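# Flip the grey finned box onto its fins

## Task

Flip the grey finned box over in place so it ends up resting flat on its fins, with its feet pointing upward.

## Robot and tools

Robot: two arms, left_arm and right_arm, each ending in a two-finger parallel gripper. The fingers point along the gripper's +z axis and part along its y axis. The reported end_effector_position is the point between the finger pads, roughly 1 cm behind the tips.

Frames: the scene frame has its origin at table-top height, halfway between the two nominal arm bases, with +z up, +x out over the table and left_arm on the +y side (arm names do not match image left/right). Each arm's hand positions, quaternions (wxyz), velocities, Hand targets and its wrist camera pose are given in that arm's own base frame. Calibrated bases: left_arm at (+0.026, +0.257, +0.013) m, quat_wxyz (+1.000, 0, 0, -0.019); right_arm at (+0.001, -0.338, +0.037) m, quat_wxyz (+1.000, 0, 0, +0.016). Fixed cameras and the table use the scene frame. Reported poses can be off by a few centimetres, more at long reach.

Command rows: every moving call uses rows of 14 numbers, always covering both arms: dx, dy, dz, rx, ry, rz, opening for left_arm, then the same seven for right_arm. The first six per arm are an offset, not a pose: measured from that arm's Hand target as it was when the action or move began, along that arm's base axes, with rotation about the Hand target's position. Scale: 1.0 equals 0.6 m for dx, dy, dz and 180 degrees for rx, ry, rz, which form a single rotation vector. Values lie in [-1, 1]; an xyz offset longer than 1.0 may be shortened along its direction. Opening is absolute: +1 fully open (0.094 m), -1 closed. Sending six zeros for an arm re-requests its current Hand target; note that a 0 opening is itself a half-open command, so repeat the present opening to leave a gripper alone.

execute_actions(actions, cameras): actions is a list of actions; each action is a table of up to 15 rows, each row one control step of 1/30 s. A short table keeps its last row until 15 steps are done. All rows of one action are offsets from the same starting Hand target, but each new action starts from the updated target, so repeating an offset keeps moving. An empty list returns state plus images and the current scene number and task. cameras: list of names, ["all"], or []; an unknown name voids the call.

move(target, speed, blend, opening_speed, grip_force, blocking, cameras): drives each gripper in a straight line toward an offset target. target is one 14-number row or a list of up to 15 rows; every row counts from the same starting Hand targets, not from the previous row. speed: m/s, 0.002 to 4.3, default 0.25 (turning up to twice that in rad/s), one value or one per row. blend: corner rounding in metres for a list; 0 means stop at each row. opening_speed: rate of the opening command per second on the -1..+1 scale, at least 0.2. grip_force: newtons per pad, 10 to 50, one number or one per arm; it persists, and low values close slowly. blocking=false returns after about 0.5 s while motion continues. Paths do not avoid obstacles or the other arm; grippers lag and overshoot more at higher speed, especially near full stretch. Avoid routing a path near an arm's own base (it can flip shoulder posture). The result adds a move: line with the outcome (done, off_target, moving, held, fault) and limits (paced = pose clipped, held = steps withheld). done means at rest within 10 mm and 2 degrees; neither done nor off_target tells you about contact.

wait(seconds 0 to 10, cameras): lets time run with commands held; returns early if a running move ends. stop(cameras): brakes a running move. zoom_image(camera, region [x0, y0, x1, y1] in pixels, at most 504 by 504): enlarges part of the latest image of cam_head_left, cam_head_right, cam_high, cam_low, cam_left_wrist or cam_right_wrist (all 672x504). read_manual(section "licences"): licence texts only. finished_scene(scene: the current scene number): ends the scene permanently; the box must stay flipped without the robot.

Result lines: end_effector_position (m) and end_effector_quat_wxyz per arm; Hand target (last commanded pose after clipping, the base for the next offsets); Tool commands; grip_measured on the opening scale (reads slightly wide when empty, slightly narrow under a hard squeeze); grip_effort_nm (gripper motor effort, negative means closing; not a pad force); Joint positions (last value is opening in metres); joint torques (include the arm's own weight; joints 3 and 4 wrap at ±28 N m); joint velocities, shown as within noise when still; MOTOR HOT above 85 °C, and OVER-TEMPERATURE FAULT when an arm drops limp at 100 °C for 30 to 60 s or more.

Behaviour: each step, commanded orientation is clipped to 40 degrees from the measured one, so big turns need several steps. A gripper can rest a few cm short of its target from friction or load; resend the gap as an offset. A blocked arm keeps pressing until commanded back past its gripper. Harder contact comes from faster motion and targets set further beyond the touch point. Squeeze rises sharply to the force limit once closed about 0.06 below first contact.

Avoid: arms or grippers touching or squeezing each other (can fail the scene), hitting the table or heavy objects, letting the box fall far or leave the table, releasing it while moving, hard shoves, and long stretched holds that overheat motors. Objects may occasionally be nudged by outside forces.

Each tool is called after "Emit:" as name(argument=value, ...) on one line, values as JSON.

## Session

Emit:
execute_actions(actions=[])

Scene clock: 0.00 s.
left_arm: end_effector_position=(+0.6527, -0.4944, +0.2907) grip_measured=+1.000 grip_effort_nm=n/a end_effector_quat_wxyz=(+0.305, +0.732, +0.607, -0.050) | right_arm: end_effector_position=(+0.3471, -0.2391, +0.2552) grip_measured=+1.000 grip_effort_nm=n/a end_effector_quat_wxyz=(+0.253, +0.692, +0.642, -0.215)
Joint positions: left_arm=[-0.593 2.294 2.624 -1.321 0.258 1.085 0.094] | right_arm=[-0.362 1.247 1.116 -1.135 0.614 1.186 0.094]
Joint velocities: within noise
Joint torques (N m): no reading
Heat: left arm: hottest elbow 35 °C; right arm: hottest elbow 33 °C.
Hand target: left_arm +0.6557, -0.4964, +0.2943; +0.312, +0.731, +0.605, -0.048 | right_arm +0.3536, -0.2416, +0.2670; +0.264, +0.693, +0.637, -0.209
Tool commands: left_gripper/opening=+1.0 right_gripper/opening=+1.0

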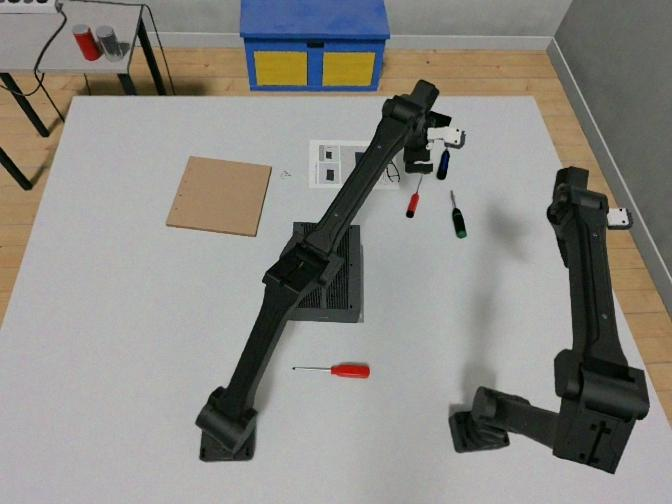

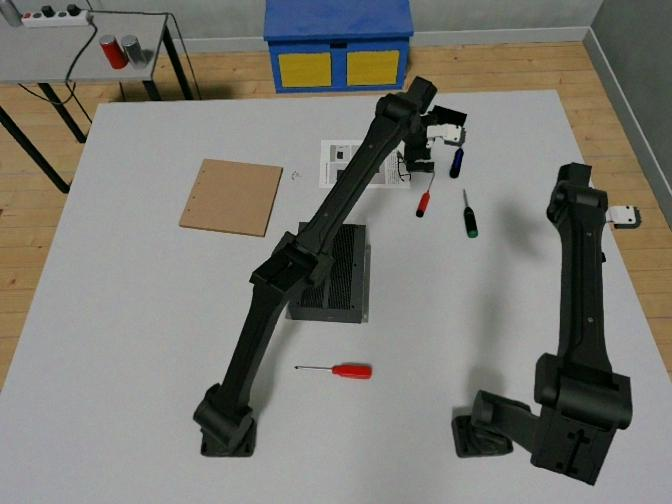

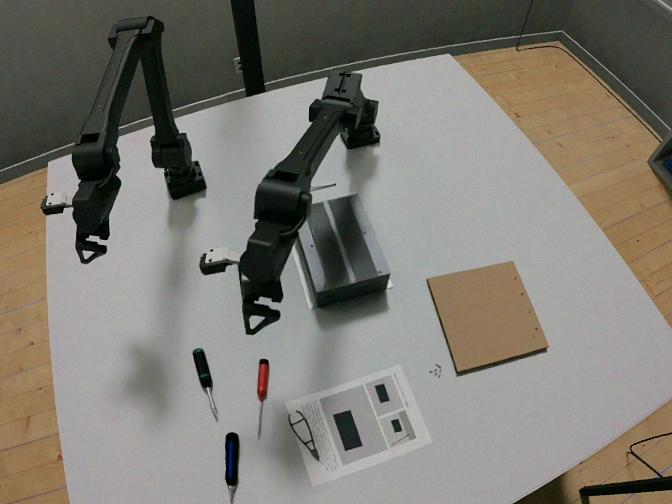

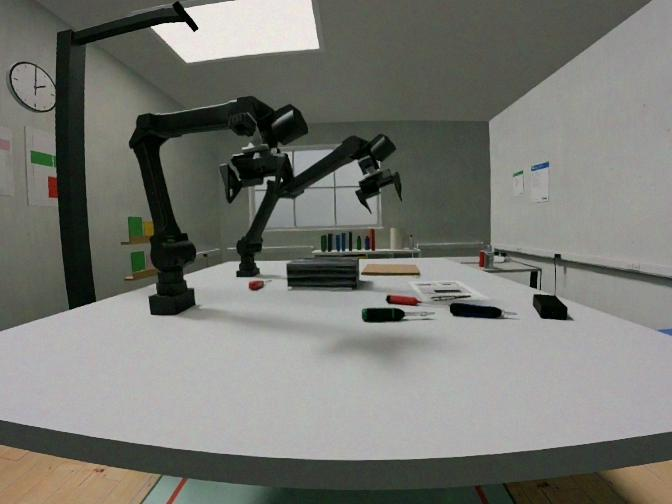

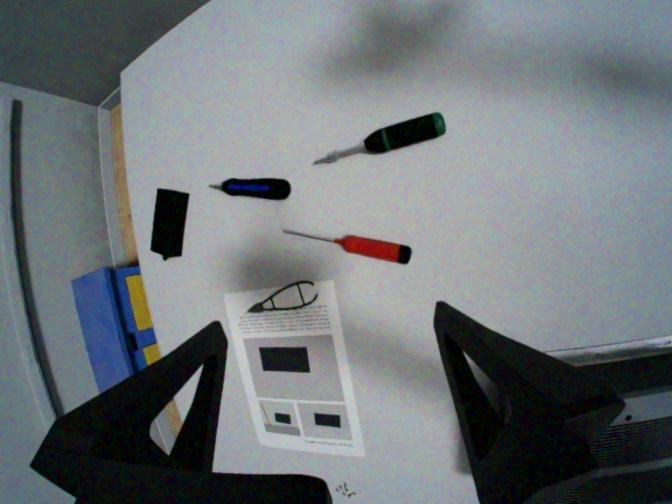

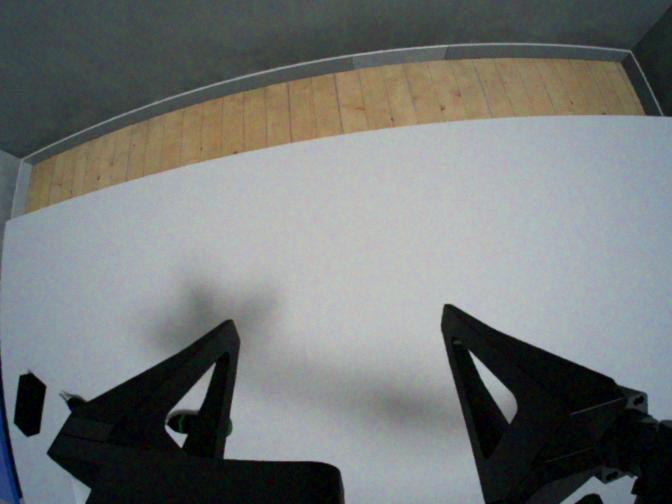

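Emit:
move(target=[[-0.293,0.577,0.06,-0.08,0.06,0.03,1,0.05,0.2,0.03,0.2017,-0.0316,0.3058,0.9],[-0.468,0.794,-0.2,-0.1502,0.1206,0.0577,-0.36,0.143,0.53,-0.2,0.4034,-0.0633,0.6116,0.9]], blend=[0.04,0], cameras=["cam_head_left","cam_left_wrist","cam_right_wrist","cam_high"])

Emit:
zoom_image(camera="cam_head_left", region=[260, 200, 440, 340])

Scene clock: 34.57 s.
left_arm: end_effector_position=(+0.3751, -0.0225, +0.1798) grip_measured=-0.356 grip_effort_nm=-0.12 end_effector_quat_wxyz=(+0.360, +0.564, +0.686, -0.287) | right_arm: end_effector_position=(+0.4278, +0.0735, +0.1401) grip_measured=+0.901 grip_effort_nm=-0.09 end_effector_quat_wxyz=(-0.039, -0.043, +0.869, +0.491)
Joint positions: left_arm=[0.327 1.417 0.978 -1.297 0.948 1.788 0.03] | right_arm=[-0.164 1.751 1.216 -1.484 -0.963 -0.5 0.089]
Joint torques (N m): left_arm=[-0.15 -6.89 7.77 -0.14 0.76 -0.07] | right_arm=[0.15 -12.34 8.99 -0.7 -0.74 -0.26]
Heat: left arm: hottest elbow 40 °C; right arm: hottest elbow 40 °C.
Hand target: left_arm +0.3748, -0.0200, +0.1742; +0.358, +0.559, +0.687, -0.295 | right_arm +0.4394, +0.0765, +0.1469; -0.031, -0.056, +0.869, +0.491
Off the commanded pose: left_arm 0.006 m, 1 deg | right_arm 0.014 m, 2 deg.
move: off_target (right_arm)
Images, in order (width x height): cam_head_left 672x504, cam_high 672x504, cam_left_wrist 672x504, cam_right_wrist 672x504.

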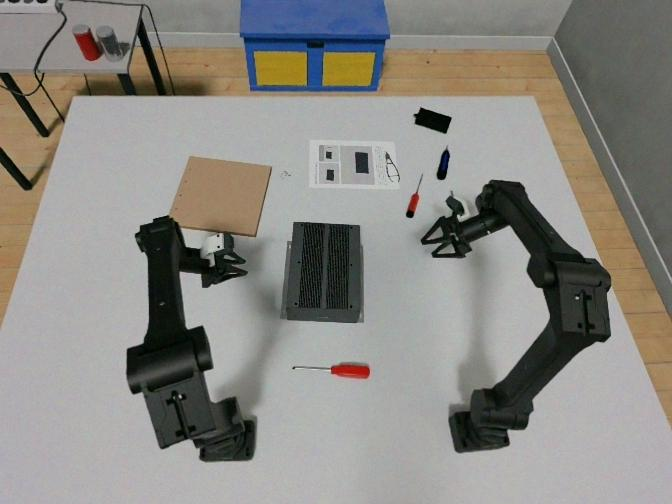

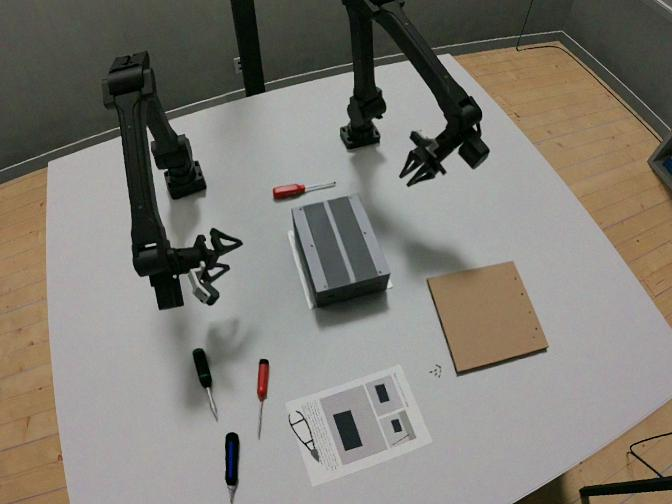

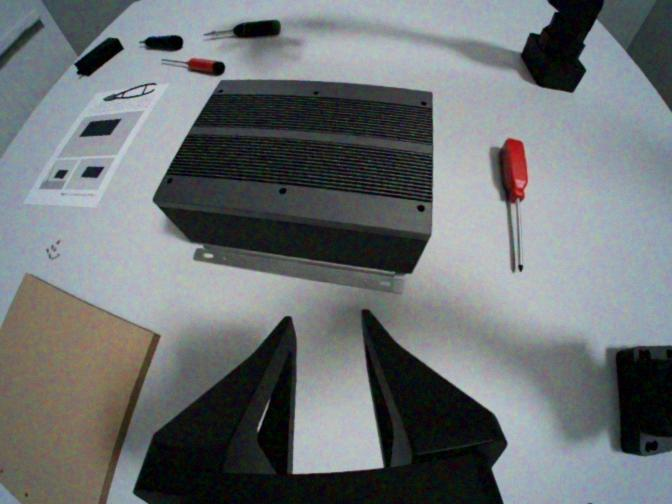

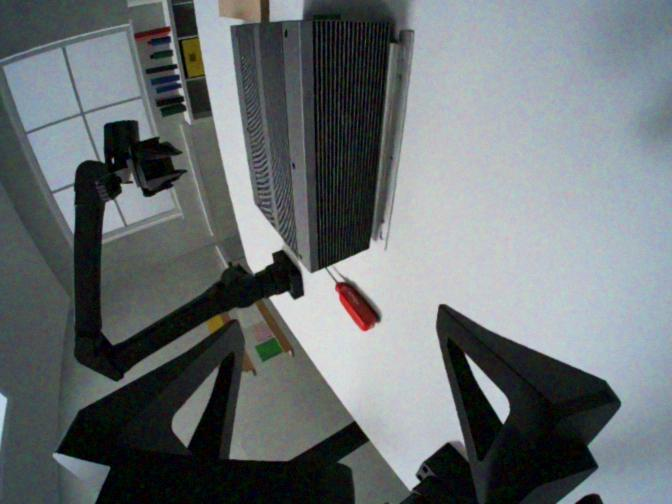

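Scaled by 2.800.

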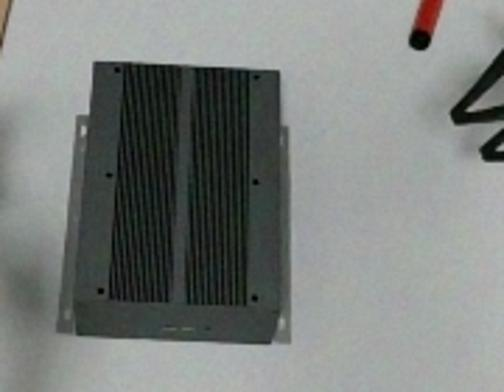

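Emit:
move(target=[[0.05,-0.13,-0.2,0,0,-0.0767,-0.36,-0.01,0.1,-0.12,0,0,-0.0756,0.9],[0.055,-0.17,-0.29,0,0,-0.0767,-0.36,-0.015,0.15,-0.225,0,0,-0.0756,0.9]], speed=0.15, blend=[0.02,0], cameras=["cam_left_wrist","cam_right_wrist","cam_head_left"])

Scene clock: 61.33 s.
left_arm: end_effector_position=(+0.4102, -0.1184, +0.0082) grip_measured=-0.357 grip_effort_nm=-0.12 end_effector_quat_wxyz=(+0.326, +0.642, +0.612, -0.328) | right_arm: end_effector_position=(+0.4309, +0.1611, +0.0139) grip_measured=+0.901 grip_effort_nm=-0.08 end_effector_quat_wxyz=(+0.029, +0.050, +0.869, +0.492)
Joint positions: left_arm=[0.059 1.83 0.936 -0.8 0.955 1.742 0.03] | right_arm=[0.032 1.795 0.851 -0.385 -1.012 0.283 0.089]
Joint torques (N m): left_arm=[-1.49 -10.46 5.37 0.69 0.78 -0.32] | right_arm=[0.21 -11.93 4.94 1.47 -0.51 0.01]
Heat: left arm: hottest elbow 40 °C; right arm: hottest elbow 40 °C.
Hand target: left_arm +0.4079, -0.1220, +0.0003; +0.320, +0.638, +0.615, -0.336 | right_arm +0.4306, +0.1665, +0.0121; +0.027, +0.048, +0.869, +0.491
Off the commanded pose: left_arm 0.009 m, 1 deg | right_arm 0.006 m, 0 deg.
move: done
Images, in order (width x height): cam_head_left 672x504, cam_left_wrist 672x504, cam_right_wrist 672x504.

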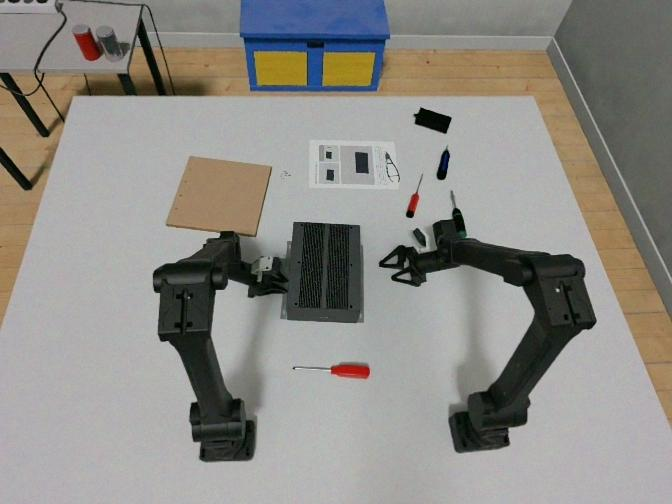

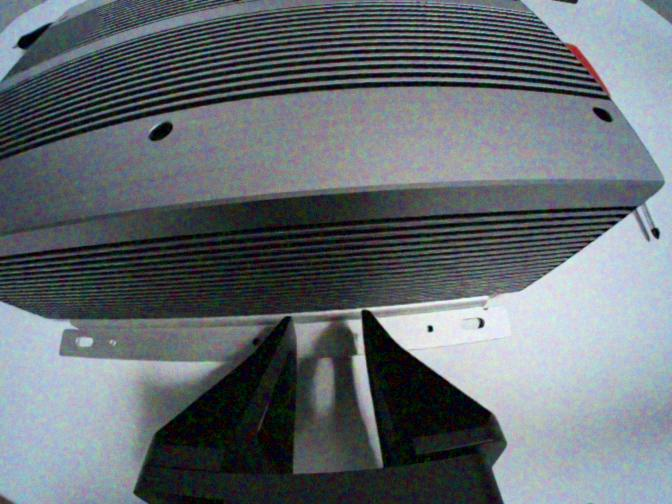

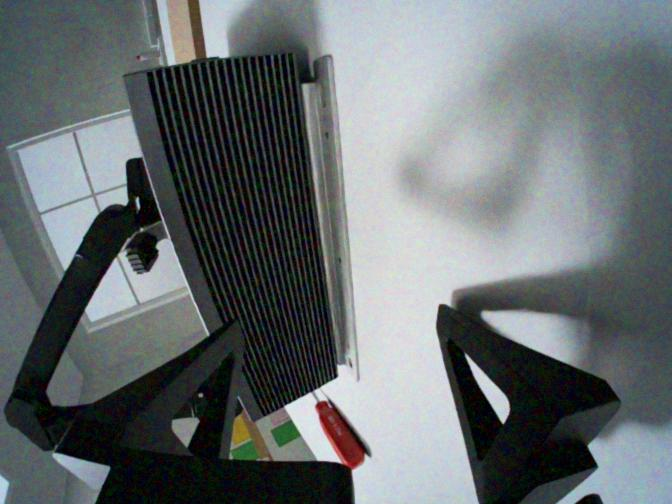

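Emit:
move(target=[[0.0,0.025,0,0,0,0,-0.36,0.05,0.0,0,0,0,0,0.9],[0.058,0.025,0.0,0,0,0,-0.36,0.05,0,0,0,0,0,0.9],[0.058,-0.04,0.0,0,0,0,-0.36,0.045,0.11,0.002,0,0,0,0.9]], speed=0.08, cameras=["cam_left_wrist","cam_right_wrist"])

Scene clock: 72.37 s.
left_arm: end_effector_position=(+0.4469, -0.1251, +0.0029) grip_measured=-0.357 grip_effort_nm=-0.12 end_effector_quat_wxyz=(+0.324, +0.629, +0.627, -0.328) | right_arm: end_effector_position=(+0.4586, +0.2135, +0.0121) grip_measured=+0.901 grip_effort_nm=-0.05 end_effector_quat_wxyz=(+0.029, +0.062, +0.869, +0.490)
Joint positions: left_arm=[0.039 1.893 1.026 -0.77 0.956 1.648 0.03] | right_arm=[0.15 1.839 0.901 -0.205 -0.965 0.519 0.089]
Joint torques (N m): left_arm=[-4.66 -12.92 5.45 1.25 0.96 -0.36] | right_arm=[2.78 -12.98 5.64 2.21 -0.34 0.08]
Heat: left arm: hottest elbow 40 °C; right arm: hottest elbow 39 °C.
Hand target: left_arm +0.4427, -0.1460, +0.0004; +0.320, +0.638, +0.615, -0.336 | right_arm +0.4575, +0.2325, +0.0133; +0.027, +0.048, +0.869, +0.491
Off the commanded pose: left_arm 0.021 m, 2 deg | right_arm 0.019 m, 2 deg.
move: off_target (left_arm, right_arm)
Images, in order (width x height): cam_left_wrist 672x504, cam_right_wrist 672x504.

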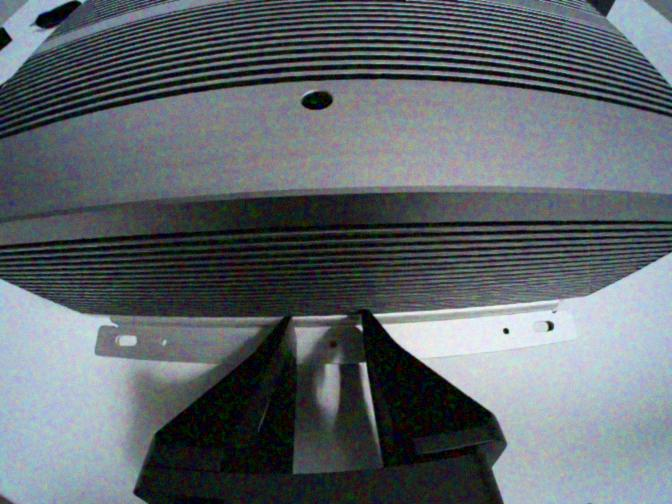

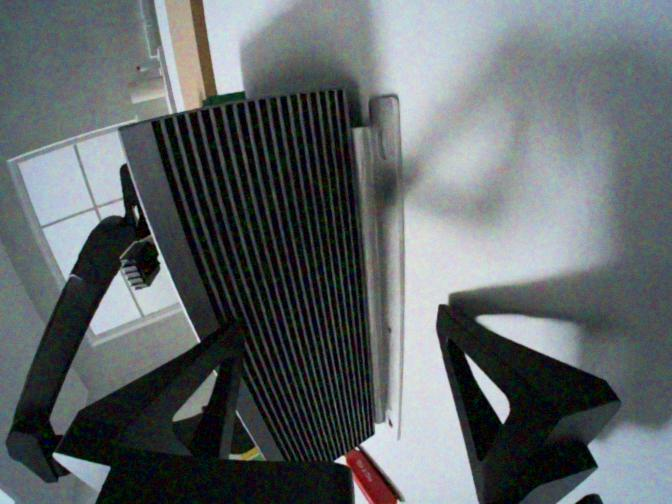

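Emit:
move(target=[0,-0.06,0,0,0,0,-0.36,0.012,0.09,0.075,0,0,0,0.9], speed=0.04, cameras=["cam_left_wrist","cam_right_wrist"])

Scene clock: 82.17 s.
left_arm: end_effector_position=(+0.4517, -0.1268, +0.0037) grip_measured=-0.357 grip_effort_nm=-0.12 end_effector_quat_wxyz=(+0.328, +0.611, +0.648, -0.314) | right_arm: end_effector_position=(+0.4638, +0.2134, +0.0153) grip_measured=+0.899 grip_effort_nm=0.04 end_effector_quat_wxyz=(+0.015, +0.137, +0.877, +0.460)
Joint positions: left_arm=[0.032 1.868 0.994 -0.671 0.943 1.532 0.03] | right_arm=[0.168 1.805 0.897 -0.204 -0.872 0.695 0.089]
Joint torques (N m): left_arm=[-10.23 -12.1 5.74 1.94 1.52 -0.45] | right_arm=[9.82 -16.79 8.75 2.54 -2.3 -0.13]
Heat: left arm: hottest elbow 39 °C; right arm: hottest elbow 38 °C.
Hand target: left_arm +0.4428, -0.1820, +0.0004; +0.320, +0.638, +0.615, -0.336 | right_arm +0.4646, +0.2864, +0.0582; +0.027, +0.048, +0.869, +0.491
Off the commanded pose: left_arm 0.056 m, 6 deg | right_arm 0.085 m, 11 deg.
move: off_target (left_arm, right_arm)
Images, in order (width x height): cam_left_wrist 672x504, cam_right_wrist 672x504.

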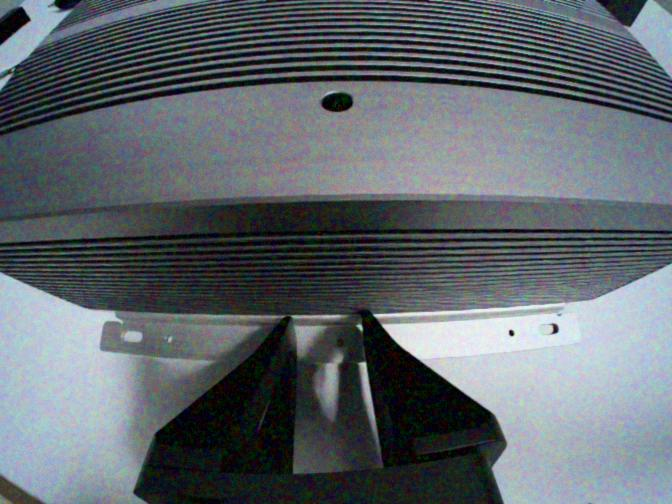

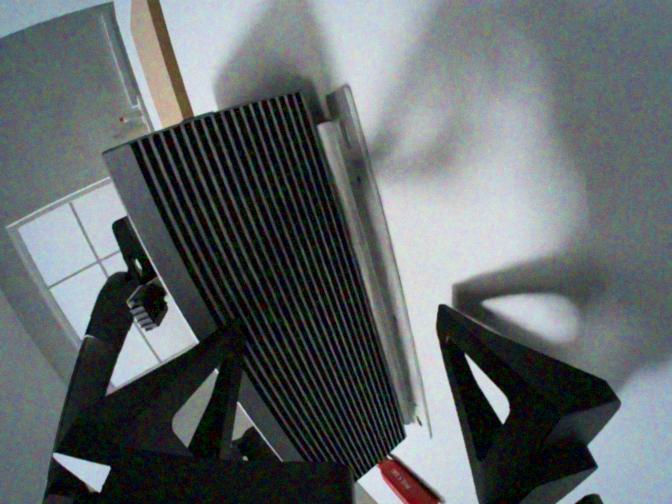

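Emit:
move(target=[0,-0.03,0,0,0,0,-0.36,0.01,0.05,0.06,0,0,0,0.9], speed=0.04, cameras=["cam_left_wrist","cam_right_wrist"])

Scene clock: 88.50 s.
left_arm: end_effector_position=(+0.4520, -0.1277, +0.0039) grip_measured=-0.357 grip_effort_nm=-0.11 end_effector_quat_wxyz=(+0.328, +0.603, +0.659, -0.308) | right_arm: end_effector_position=(+0.4632, +0.2137, +0.0180) grip_measured=+0.898 grip_effort_nm=0.09 end_effector_quat_wxyz=(+0.003, +0.182, +0.881, +0.437)
Joint positions: left_arm=[0.028 1.854 0.976 -0.628 0.932 1.478 0.03] | right_arm=[0.183 1.779 0.897 -0.234 -0.813 0.789 0.089]
Joint torques (N m): left_arm=[-12.81 -11.58 6.13 2.35 1.87 -0.49] | right_arm=[12.45 -19.31 11.47 2.15 -3.79 -0.44]
Heat: left arm: hottest elbow 39 °C; right arm: hottest elbow 39 °C.
Hand target: left_arm +0.4427, -0.2000, +0.0002; +0.320, +0.638, +0.615, -0.336 | right_arm +0.4706, +0.3165, +0.0941; +0.027, +0.048, +0.869, +0.491
Off the commanded pose: left_arm 0.073 m, 7 deg | right_arm 0.128 m, 17 deg.
move: off_target (left_arm, right_arm)
Images, in order (width x height): cam_left_wrist 672x504, cam_right_wrist 672x504.

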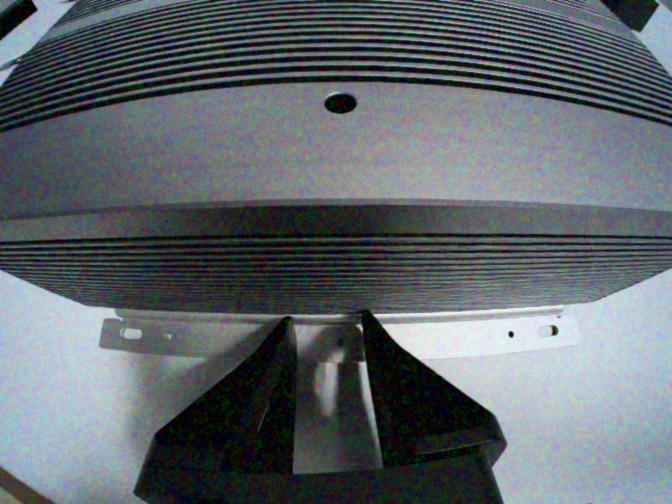

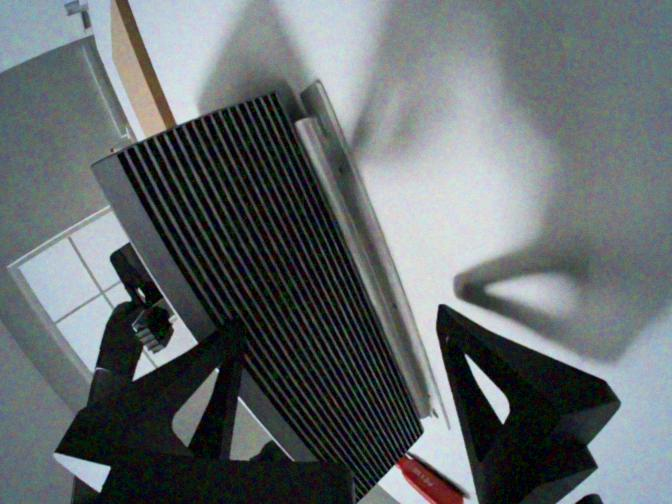

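Emit:
move(target=[0,-0.01,0,0,0,0,-0.36,0.0,0.02,0.06,0.02,-0.05,0.04,0.9], speed=0.04, cameras=["cam_left_wrist","cam_right_wrist"])

Scene clock: 104.40 s.
left_arm: end_effector_position=(+0.4560, -0.1363, +0.0046) grip_measured=-0.357 grip_effort_nm=-0.11 end_effector_quat_wxyz=(+0.331, +0.610, +0.655, -0.298) | right_arm: end_effector_position=(+0.4809, +0.2571, +0.0943) grip_measured=+0.898 grip_effort_nm=0.09 end_effector_quat_wxyz=(+0.061, +0.043, +0.863, +0.499)
Joint positions: left_arm=[0.005 1.848 0.974 -0.588 0.919 1.452 0.03] | right_arm=[0.234 1.709 0.978 -0.234 -0.925 0.643 0.089]
Joint torques (N m): left_arm=[-12.1 -10.99 6.42 1.65 2.22 -0.51] | right_arm=[8.88 -14.86 10.5 1.8 -1.88 -0.32]
Heat: left arm: hottest elbow 39 °C; right arm: hottest elbow 42 °C.
Hand target: left_arm +0.4428, -0.2060, +0.0003; +0.320, +0.638, +0.615, -0.336 | right_arm +0.4706, +0.3285, +0.1303; +0.063, -0.045, +0.850, +0.521
Off the commanded pose: left_arm 0.071 m, 7 deg | right_arm 0.081 m, 11 deg.
move: off_target (left_arm, right_arm)
Images, in order (width x height): cam_left_wrist 672x504, cam_right_wrist 672x504.

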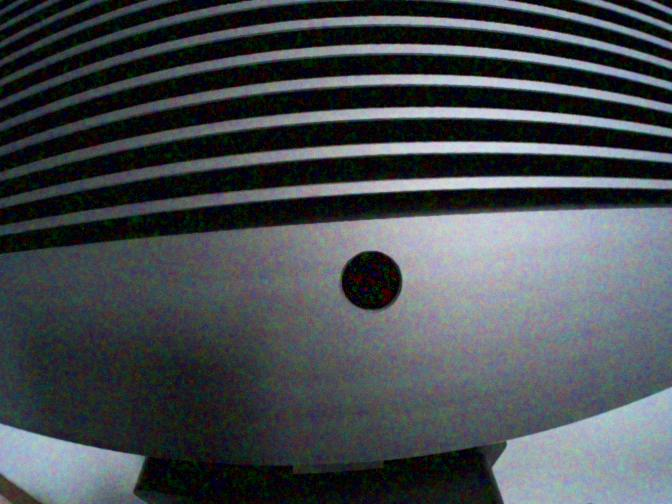

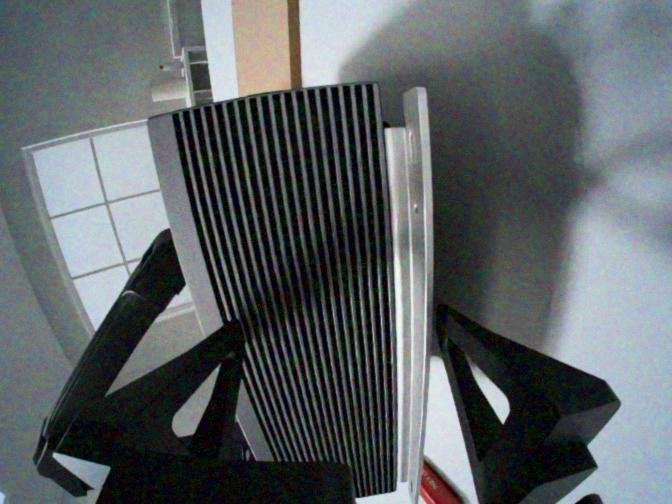

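Emit:
move(target=[0,0,0,0,0,0,-0.36,0.0,0.035,0.03,0,0,0,0.9], speed=0.04, cameras=["cam_left_wrist","cam_right_wrist"])

Scene clock: 113.53 s.
left_arm: end_effector_position=(+0.4556, -0.1415, +0.0037) grip_measured=-0.357 grip_effort_nm=-0.11 end_effector_quat_wxyz=(+0.333, +0.613, +0.651, -0.301) | right_arm: end_effector_position=(+0.4837, +0.2754, +0.1153) grip_measured=+0.898 grip_effort_nm=0.09 end_effector_quat_wxyz=(+0.071, +0.029, +0.862, +0.501)
Joint positions: left_arm=[-0.004 1.852 0.973 -0.577 0.926 1.45 0.03] | right_arm=[0.269 1.684 1.005 -0.236 -0.909 0.667 0.089]
Joint torques (N m): left_arm=[-11.46 -11.34 6.6 1.35 1.96 -0.53] | right_arm=[9.52 -14.15 11.34 1.59 -1.43 -0.12]
Heat: left arm: hottest elbow 39 °C; right arm: hottest elbow 43 °C.
Hand target: left_arm +0.4427, -0.2060, +0.0003; +0.320, +0.638, +0.615, -0.336 | right_arm +0.4707, +0.3496, +0.1483; +0.063, -0.045, +0.850, +0.521
Off the commanded pose: left_arm 0.066 m, 7 deg | right_arm 0.082 m, 9 deg.
move: off_target (left_arm, right_arm)
Images, in order (width x height): cam_left_wrist 672x504, cam_right_wrist 672x504.

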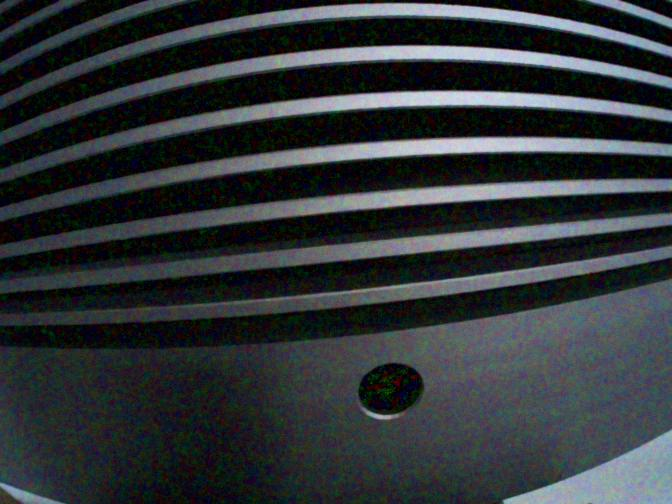

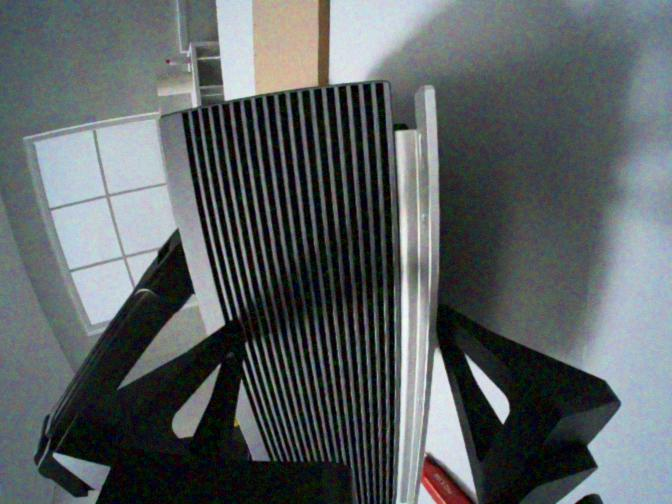

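Emit:
move(target=[0,0,0,0,0,0,-0.36,0.0,0.05,0.012,0.084,-0.014,0,0.9], speed=0.04, cameras=["cam_left_wrist","cam_right_wrist"])

Scene clock: 122.53 s.
left_arm: end_effector_position=(+0.4548, -0.1431, -0.0003) grip_measured=-0.357 grip_effort_nm=-0.11 end_effector_quat_wxyz=(+0.323, +0.592, +0.668, -0.314) | right_arm: end_effector_position=(+0.4987, +0.3027, +0.1309) grip_measured=+0.901 grip_effort_nm=-0.04 end_effector_quat_wxyz=(+0.113, +0.025, +0.791, +0.601)
Joint positions: left_arm=[-0.007 1.863 0.973 -0.57 0.929 1.388 0.03] | right_arm=[0.291 1.755 0.931 0.332 -1.007 0.992 0.089]
Joint torques (N m): left_arm=[-11.22 -12.04 6.52 1.36 1.93 0.09] | right_arm=[10.87 -13.63 8.95 3.81 -1.8 0.14]
Heat: left arm: hottest elbow 38 °C; right arm: hottest elbow 44 °C.
Hand target: left_arm +0.4428, -0.2060, +0.0004; +0.320, +0.638, +0.615, -0.336 | right_arm +0.4707, +0.3794, +0.1553; +0.087, -0.047, +0.772, +0.627
Off the commanded pose: left_arm 0.064 m, 8 deg | right_arm 0.086 m, 10 deg.
move: off_target (left_arm, right_arm)
Images, in order (width x height): cam_left_wrist 672x504, cam_right_wrist 672x504.

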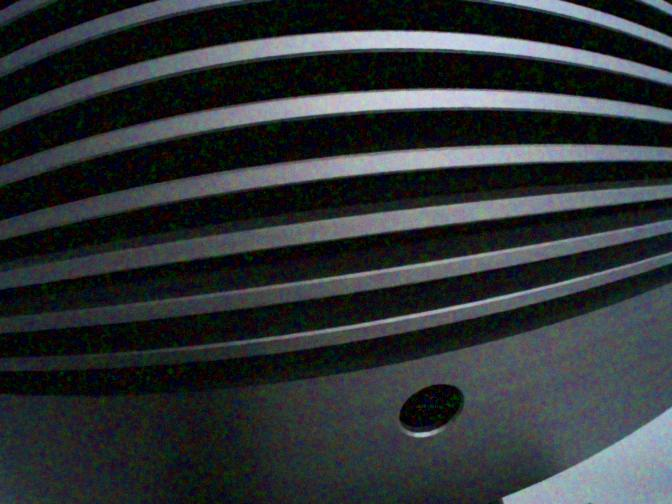

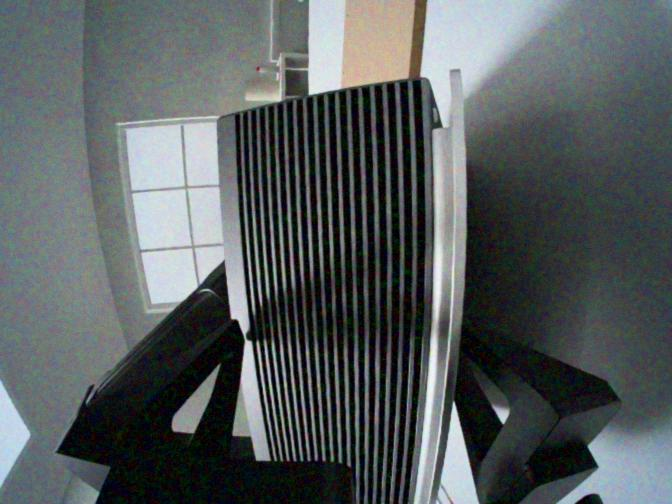

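Emit:
move(target=[0,0,0,0,0,0,-0.36,0.0,0.035,0.01,-0.145,0.025,0,0.9], speed=0.04, cameras=["cam_left_wrist","cam_right_wrist"])

Scene clock: 138.83 s.
left_arm: end_effector_position=(+0.4535, -0.1459, -0.0008) grip_measured=-0.357 grip_effort_nm=-0.11 end_effector_quat_wxyz=(+0.328, +0.597, +0.660, -0.316) | right_arm: end_effector_position=(+0.5006, +0.3352, +0.1744) grip_measured=+0.902 grip_effort_nm=-0.12 end_effector_quat_wxyz=(+0.090, -0.012, +0.895, +0.437)
Joint positions: left_arm=[-0.01 1.867 0.971 -0.566 0.943 1.406 0.03] | right_arm=[0.398 1.664 1.225 -0.498 -0.726 0.619 0.089]
Joint torques (N m): left_arm=[-11.16 -12.51 6.6 1.25 1.37 -0.11] | right_arm=[8.41 -10.64 10.32 0.8 -0.5 0.29]
Heat: left arm: hottest elbow 39 °C; right arm: hottest elbow 44 °C.
Hand target: left_arm +0.4427, -0.2060, +0.0004; +0.320, +0.638, +0.615, -0.336 | right_arm +0.4708, +0.4005, +0.1615; +0.044, -0.042, +0.897, +0.438
Off the commanded pose: left_arm 0.061 m, 7 deg | right_arm 0.073 m, 6 deg.
move: off_target (left_arm, right_arm)
Images, in order (width x height): cam_left_wrist 672x504, cam_right_wrist 672x504.

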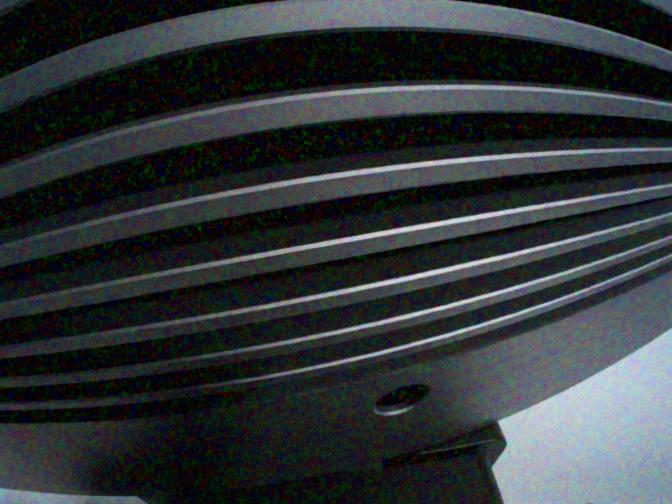

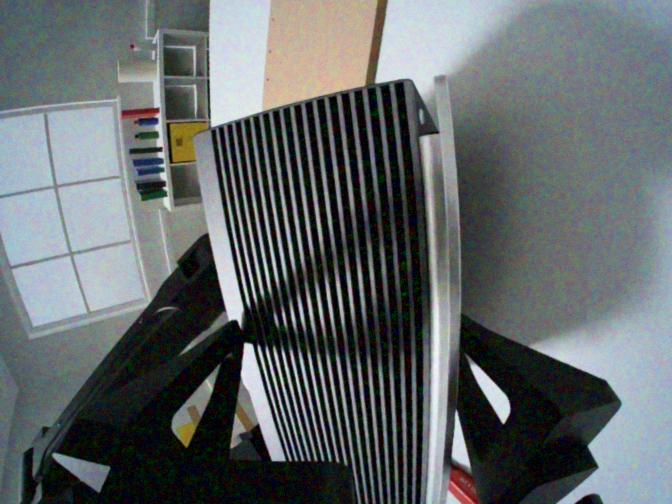

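Emit:
move(target=[0,0,0,0,0,0,-0.36,0.0,0.0,0.0,0,0,0,0.5], opening_speed=0.25, cameras=["cam_right_wrist","cam_low"])

Emit:
zoom_image(camera="cam_low", region=[260, 210, 420, 330])

Scene clock: 147.50 s.
left_arm: end_effector_position=(+0.4535, -0.1459, -0.0007) grip_measured=-0.357 grip_effort_nm=-0.11 end_effector_quat_wxyz=(+0.327, +0.595, +0.662, -0.318) | right_arm: end_effector_position=(+0.5030, +0.3339, +0.1745) grip_measured=+0.724 grip_effort_nm=-1.04 end_effector_quat_wxyz=(+0.091, -0.002, +0.898, +0.431)
Joint positions: left_arm=[-0.01 1.867 0.971 -0.566 0.943 1.4 0.03] | right_arm=[0.398 1.664 1.23 -0.503 -0.71 0.634 0.081]
Joint torques (N m): left_arm=[-11.22 -12.4 6.61 1.26 1.37 -0.05] | right_arm=[8.82 -10.46 9.84 0.99 -1.21 0.15]
Heat: left arm: hottest elbow 39 °C; right arm: hottest elbow 45 °C.
Hand target: left_arm +0.4427, -0.2060, +0.0004; +0.320, +0.638, +0.615, -0.336 | right_arm +0.4708, +0.4004, +0.1614; +0.044, -0.041, +0.897, +0.438
Off the commanded pose: left_arm 0.061 m, 8 deg | right_arm 0.075 m, 7 deg.
move: off_target (left_arm, right_arm)
Images, in order (width x height): cam_low 672x504, cam_right_wrist 672x504.

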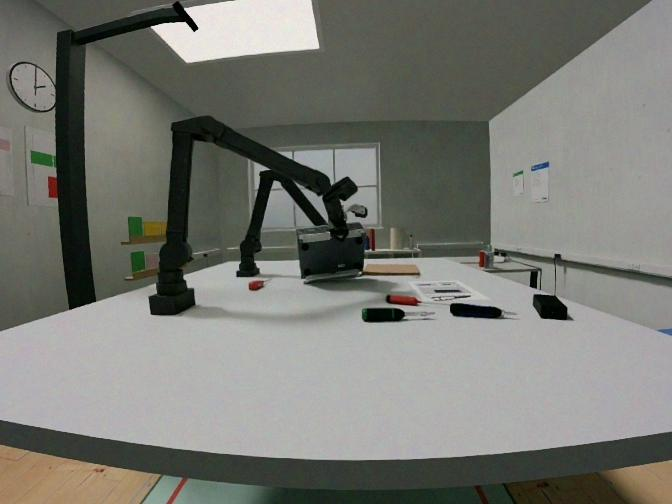

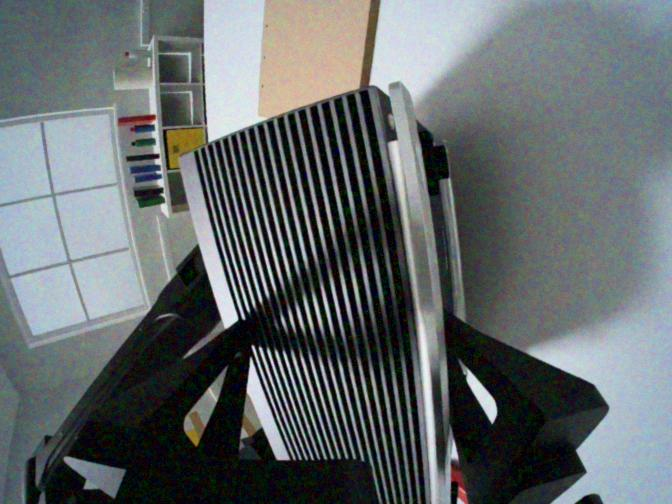

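Scaled by 3.150.

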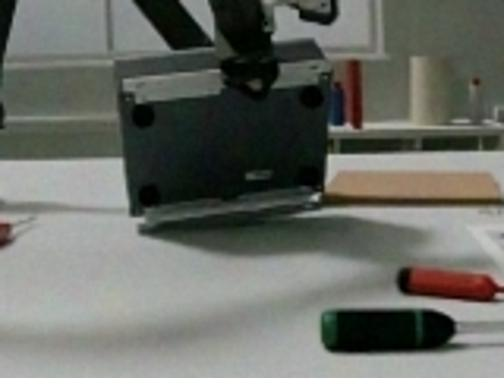

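Emit:
move(target=[[0,0.06,0,0,0,0,-0.36,0.02,0.067,-0.01,-0.0985,0.03,0,0.5],[0,0.17,0,0,0,0,-0.36,0.03,0.115,-0.02,-0.19,0.05,0,0.5]], speed=0.04, blend=[0.01,0], cameras=["cam_right_wrist","cam_low","cam_left_wrist","cam_head_left"])

Emit:
zoom_image(camera="cam_low", region=[260, 210, 420, 330])

Scene clock: 166.43 s.
left_arm: end_effector_position=(+0.4255, -0.1024, -0.0029) grip_measured=-0.358 grip_effort_nm=-0.09 end_effector_quat_wxyz=(+0.319, +0.637, +0.615, -0.338) | right_arm: end_effector_position=(+0.4901, +0.4316, +0.1593) grip_measured=+0.502 grip_effort_nm=-0.13 end_effector_quat_wxyz=(-0.044, +0.004, +0.988, +0.146)
Joint positions: left_arm=[0.095 1.904 1.01 -0.879 0.953 1.807 0.03] | right_arm=[0.647 2.014 1.896 -1.343 -0.286 0.671 0.071]
Joint torques (N m): left_arm=[-1.49 -11.87 8.94 -0.25 0.62 -0.39] | right_arm=[2.55 -15.97 11.45 1.74 -0.57 0.04]
Heat: left arm: hottest elbow 39 °C; right arm: hottest elbow 46 °C.
Hand target: left_arm +0.4427, -0.1041, +0.0004; +0.320, +0.638, +0.615, -0.336 | right_arm +0.4887, +0.4694, +0.1494; -0.040, -0.019, +0.987, +0.157
Off the commanded pose: left_arm 0.018 m, 0 deg | right_arm 0.039 m, 3 deg.
move: off_target (left_arm, right_arm)
Images, in order (width x height): cam_head_left 672x504, cam_low 672x504, cam_left_wrist 672x504, cam_right_wrist 672x504.

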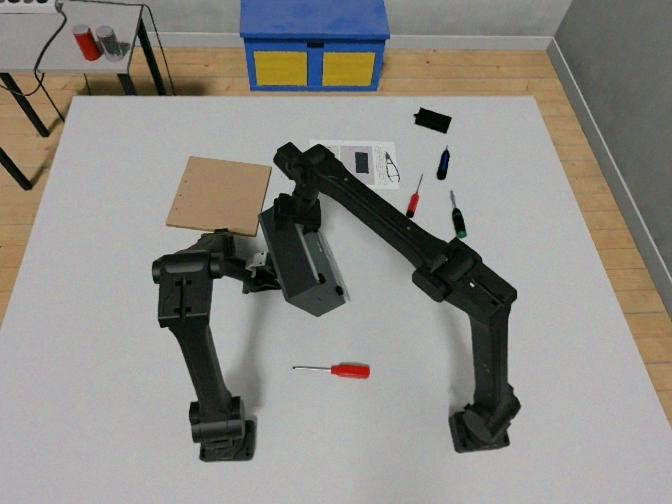

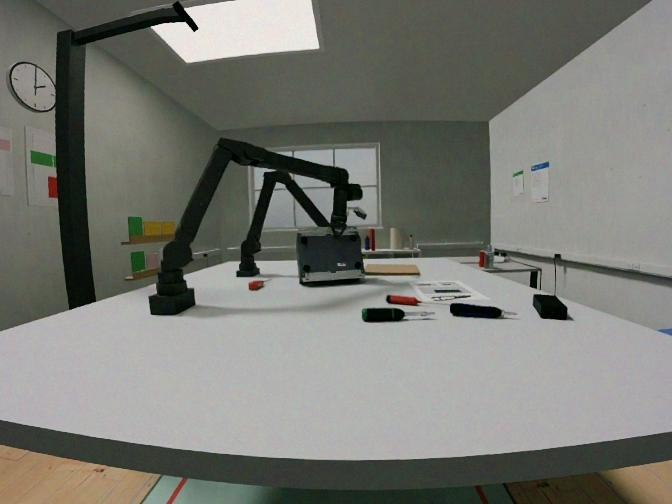

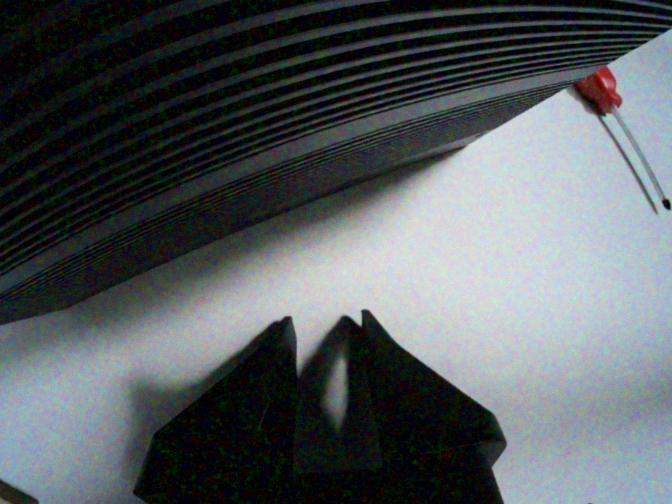

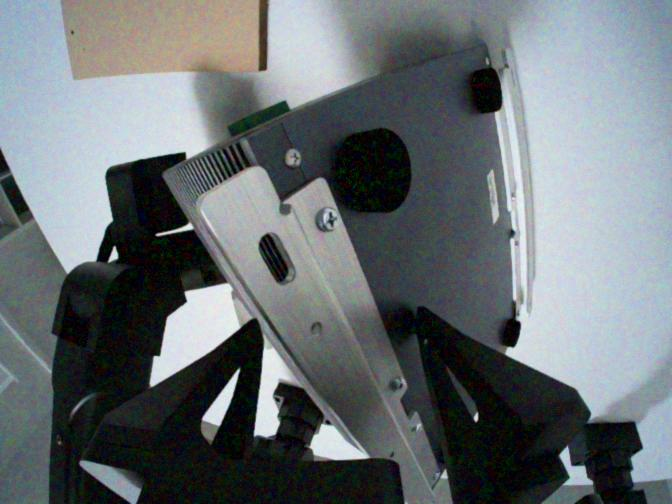

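Scaled by 3.150.

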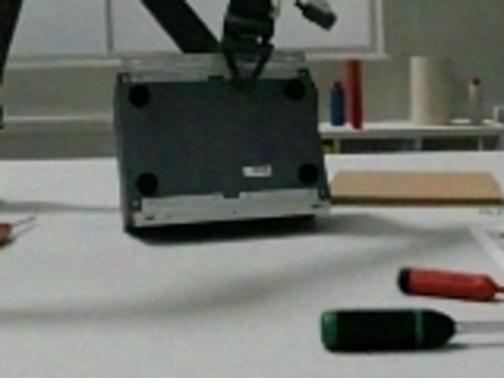

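Emit:
move(target=[0,0.1,0.05,0,0,0,-0.36,0.0,-0.0,-0.0,0,0,0,-0.9], opening_speed=0.4, speed=0.1, cameras=["cam_right_wrist","cam_low","cam_left_wrist","cam_head_left"])

Emit:
zoom_image(camera="cam_low", region=[260, 210, 420, 330])

Scene clock: 188.47 s.
left_arm: end_effector_position=(+0.4317, -0.0500, +0.0254) grip_measured=-0.358 grip_effort_nm=-0.09 end_effector_quat_wxyz=(+0.314, +0.633, +0.618, -0.345) | right_arm: end_effector_position=(+0.4851, +0.4568, +0.1571) grip_measured=-0.169 grip_effort_nm=-1.04 end_effector_quat_wxyz=(-0.028, -0.047, +0.988, +0.142)
Joint positions: left_arm=[0.21 1.904 1.106 -1.142 0.92 1.989 0.03] | right_arm=[0.688 2.042 1.937 -1.338 -0.263 0.609 0.039]
Joint torques (N m): left_arm=[-0.21 -13.33 8.05 -0.53 0.5 -0.07] | right_arm=[-0.79 -17.44 9.46 1.32 -1.53 0.6]
Heat: left arm: hottest elbow 41 °C; right arm: hottest elbow 48 °C.
Hand target: left_arm +0.4427, -0.0440, +0.0304; +0.320, +0.638, +0.615, -0.336 | right_arm +0.4887, +0.4694, +0.1492; -0.040, -0.018, +0.987, +0.157
Off the commanded pose: left_arm 0.013 m, 1 deg | right_arm 0.015 m, 4 deg.
move: off_target (left_arm, right_arm)
Images, in order (width x height): cam_head_left 672x504, cam_low 672x504, cam_left_wrist 672x504, cam_right_wrist 672x504.

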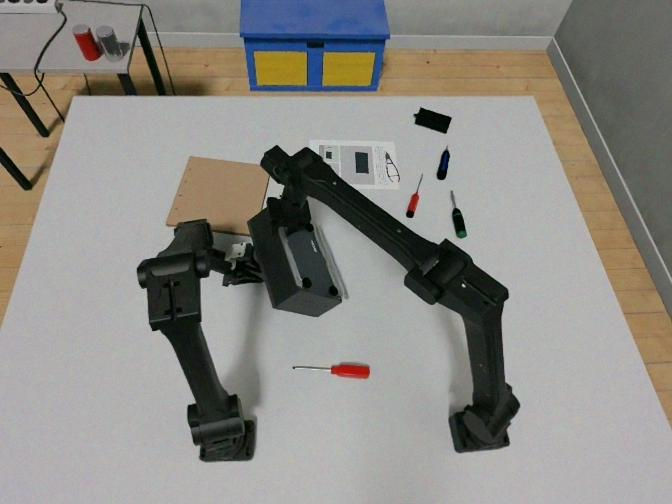

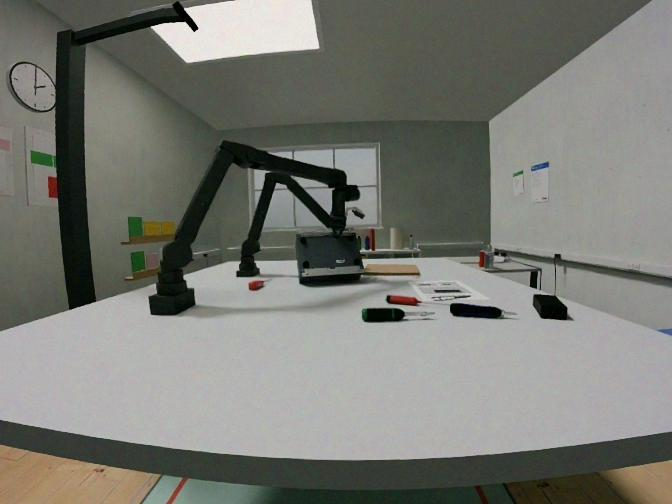

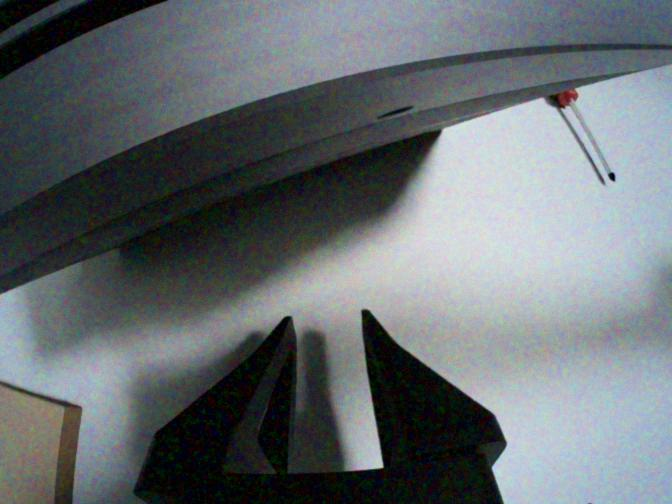

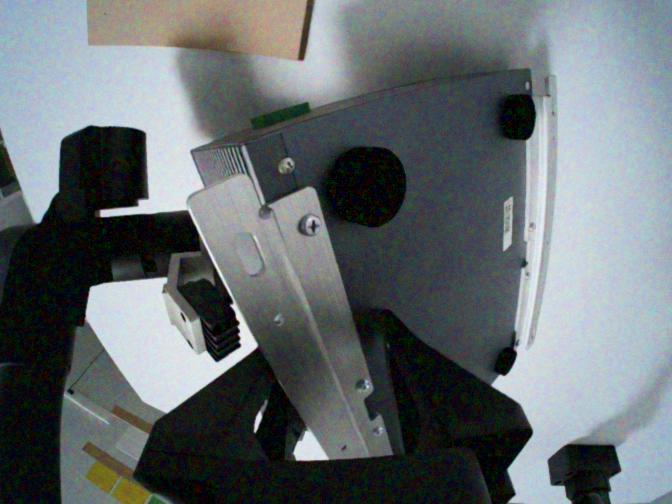

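Scaled by 3.150.

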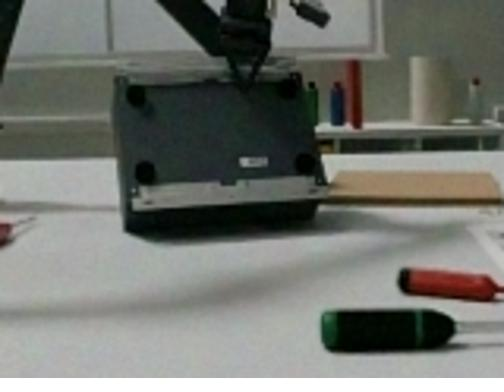

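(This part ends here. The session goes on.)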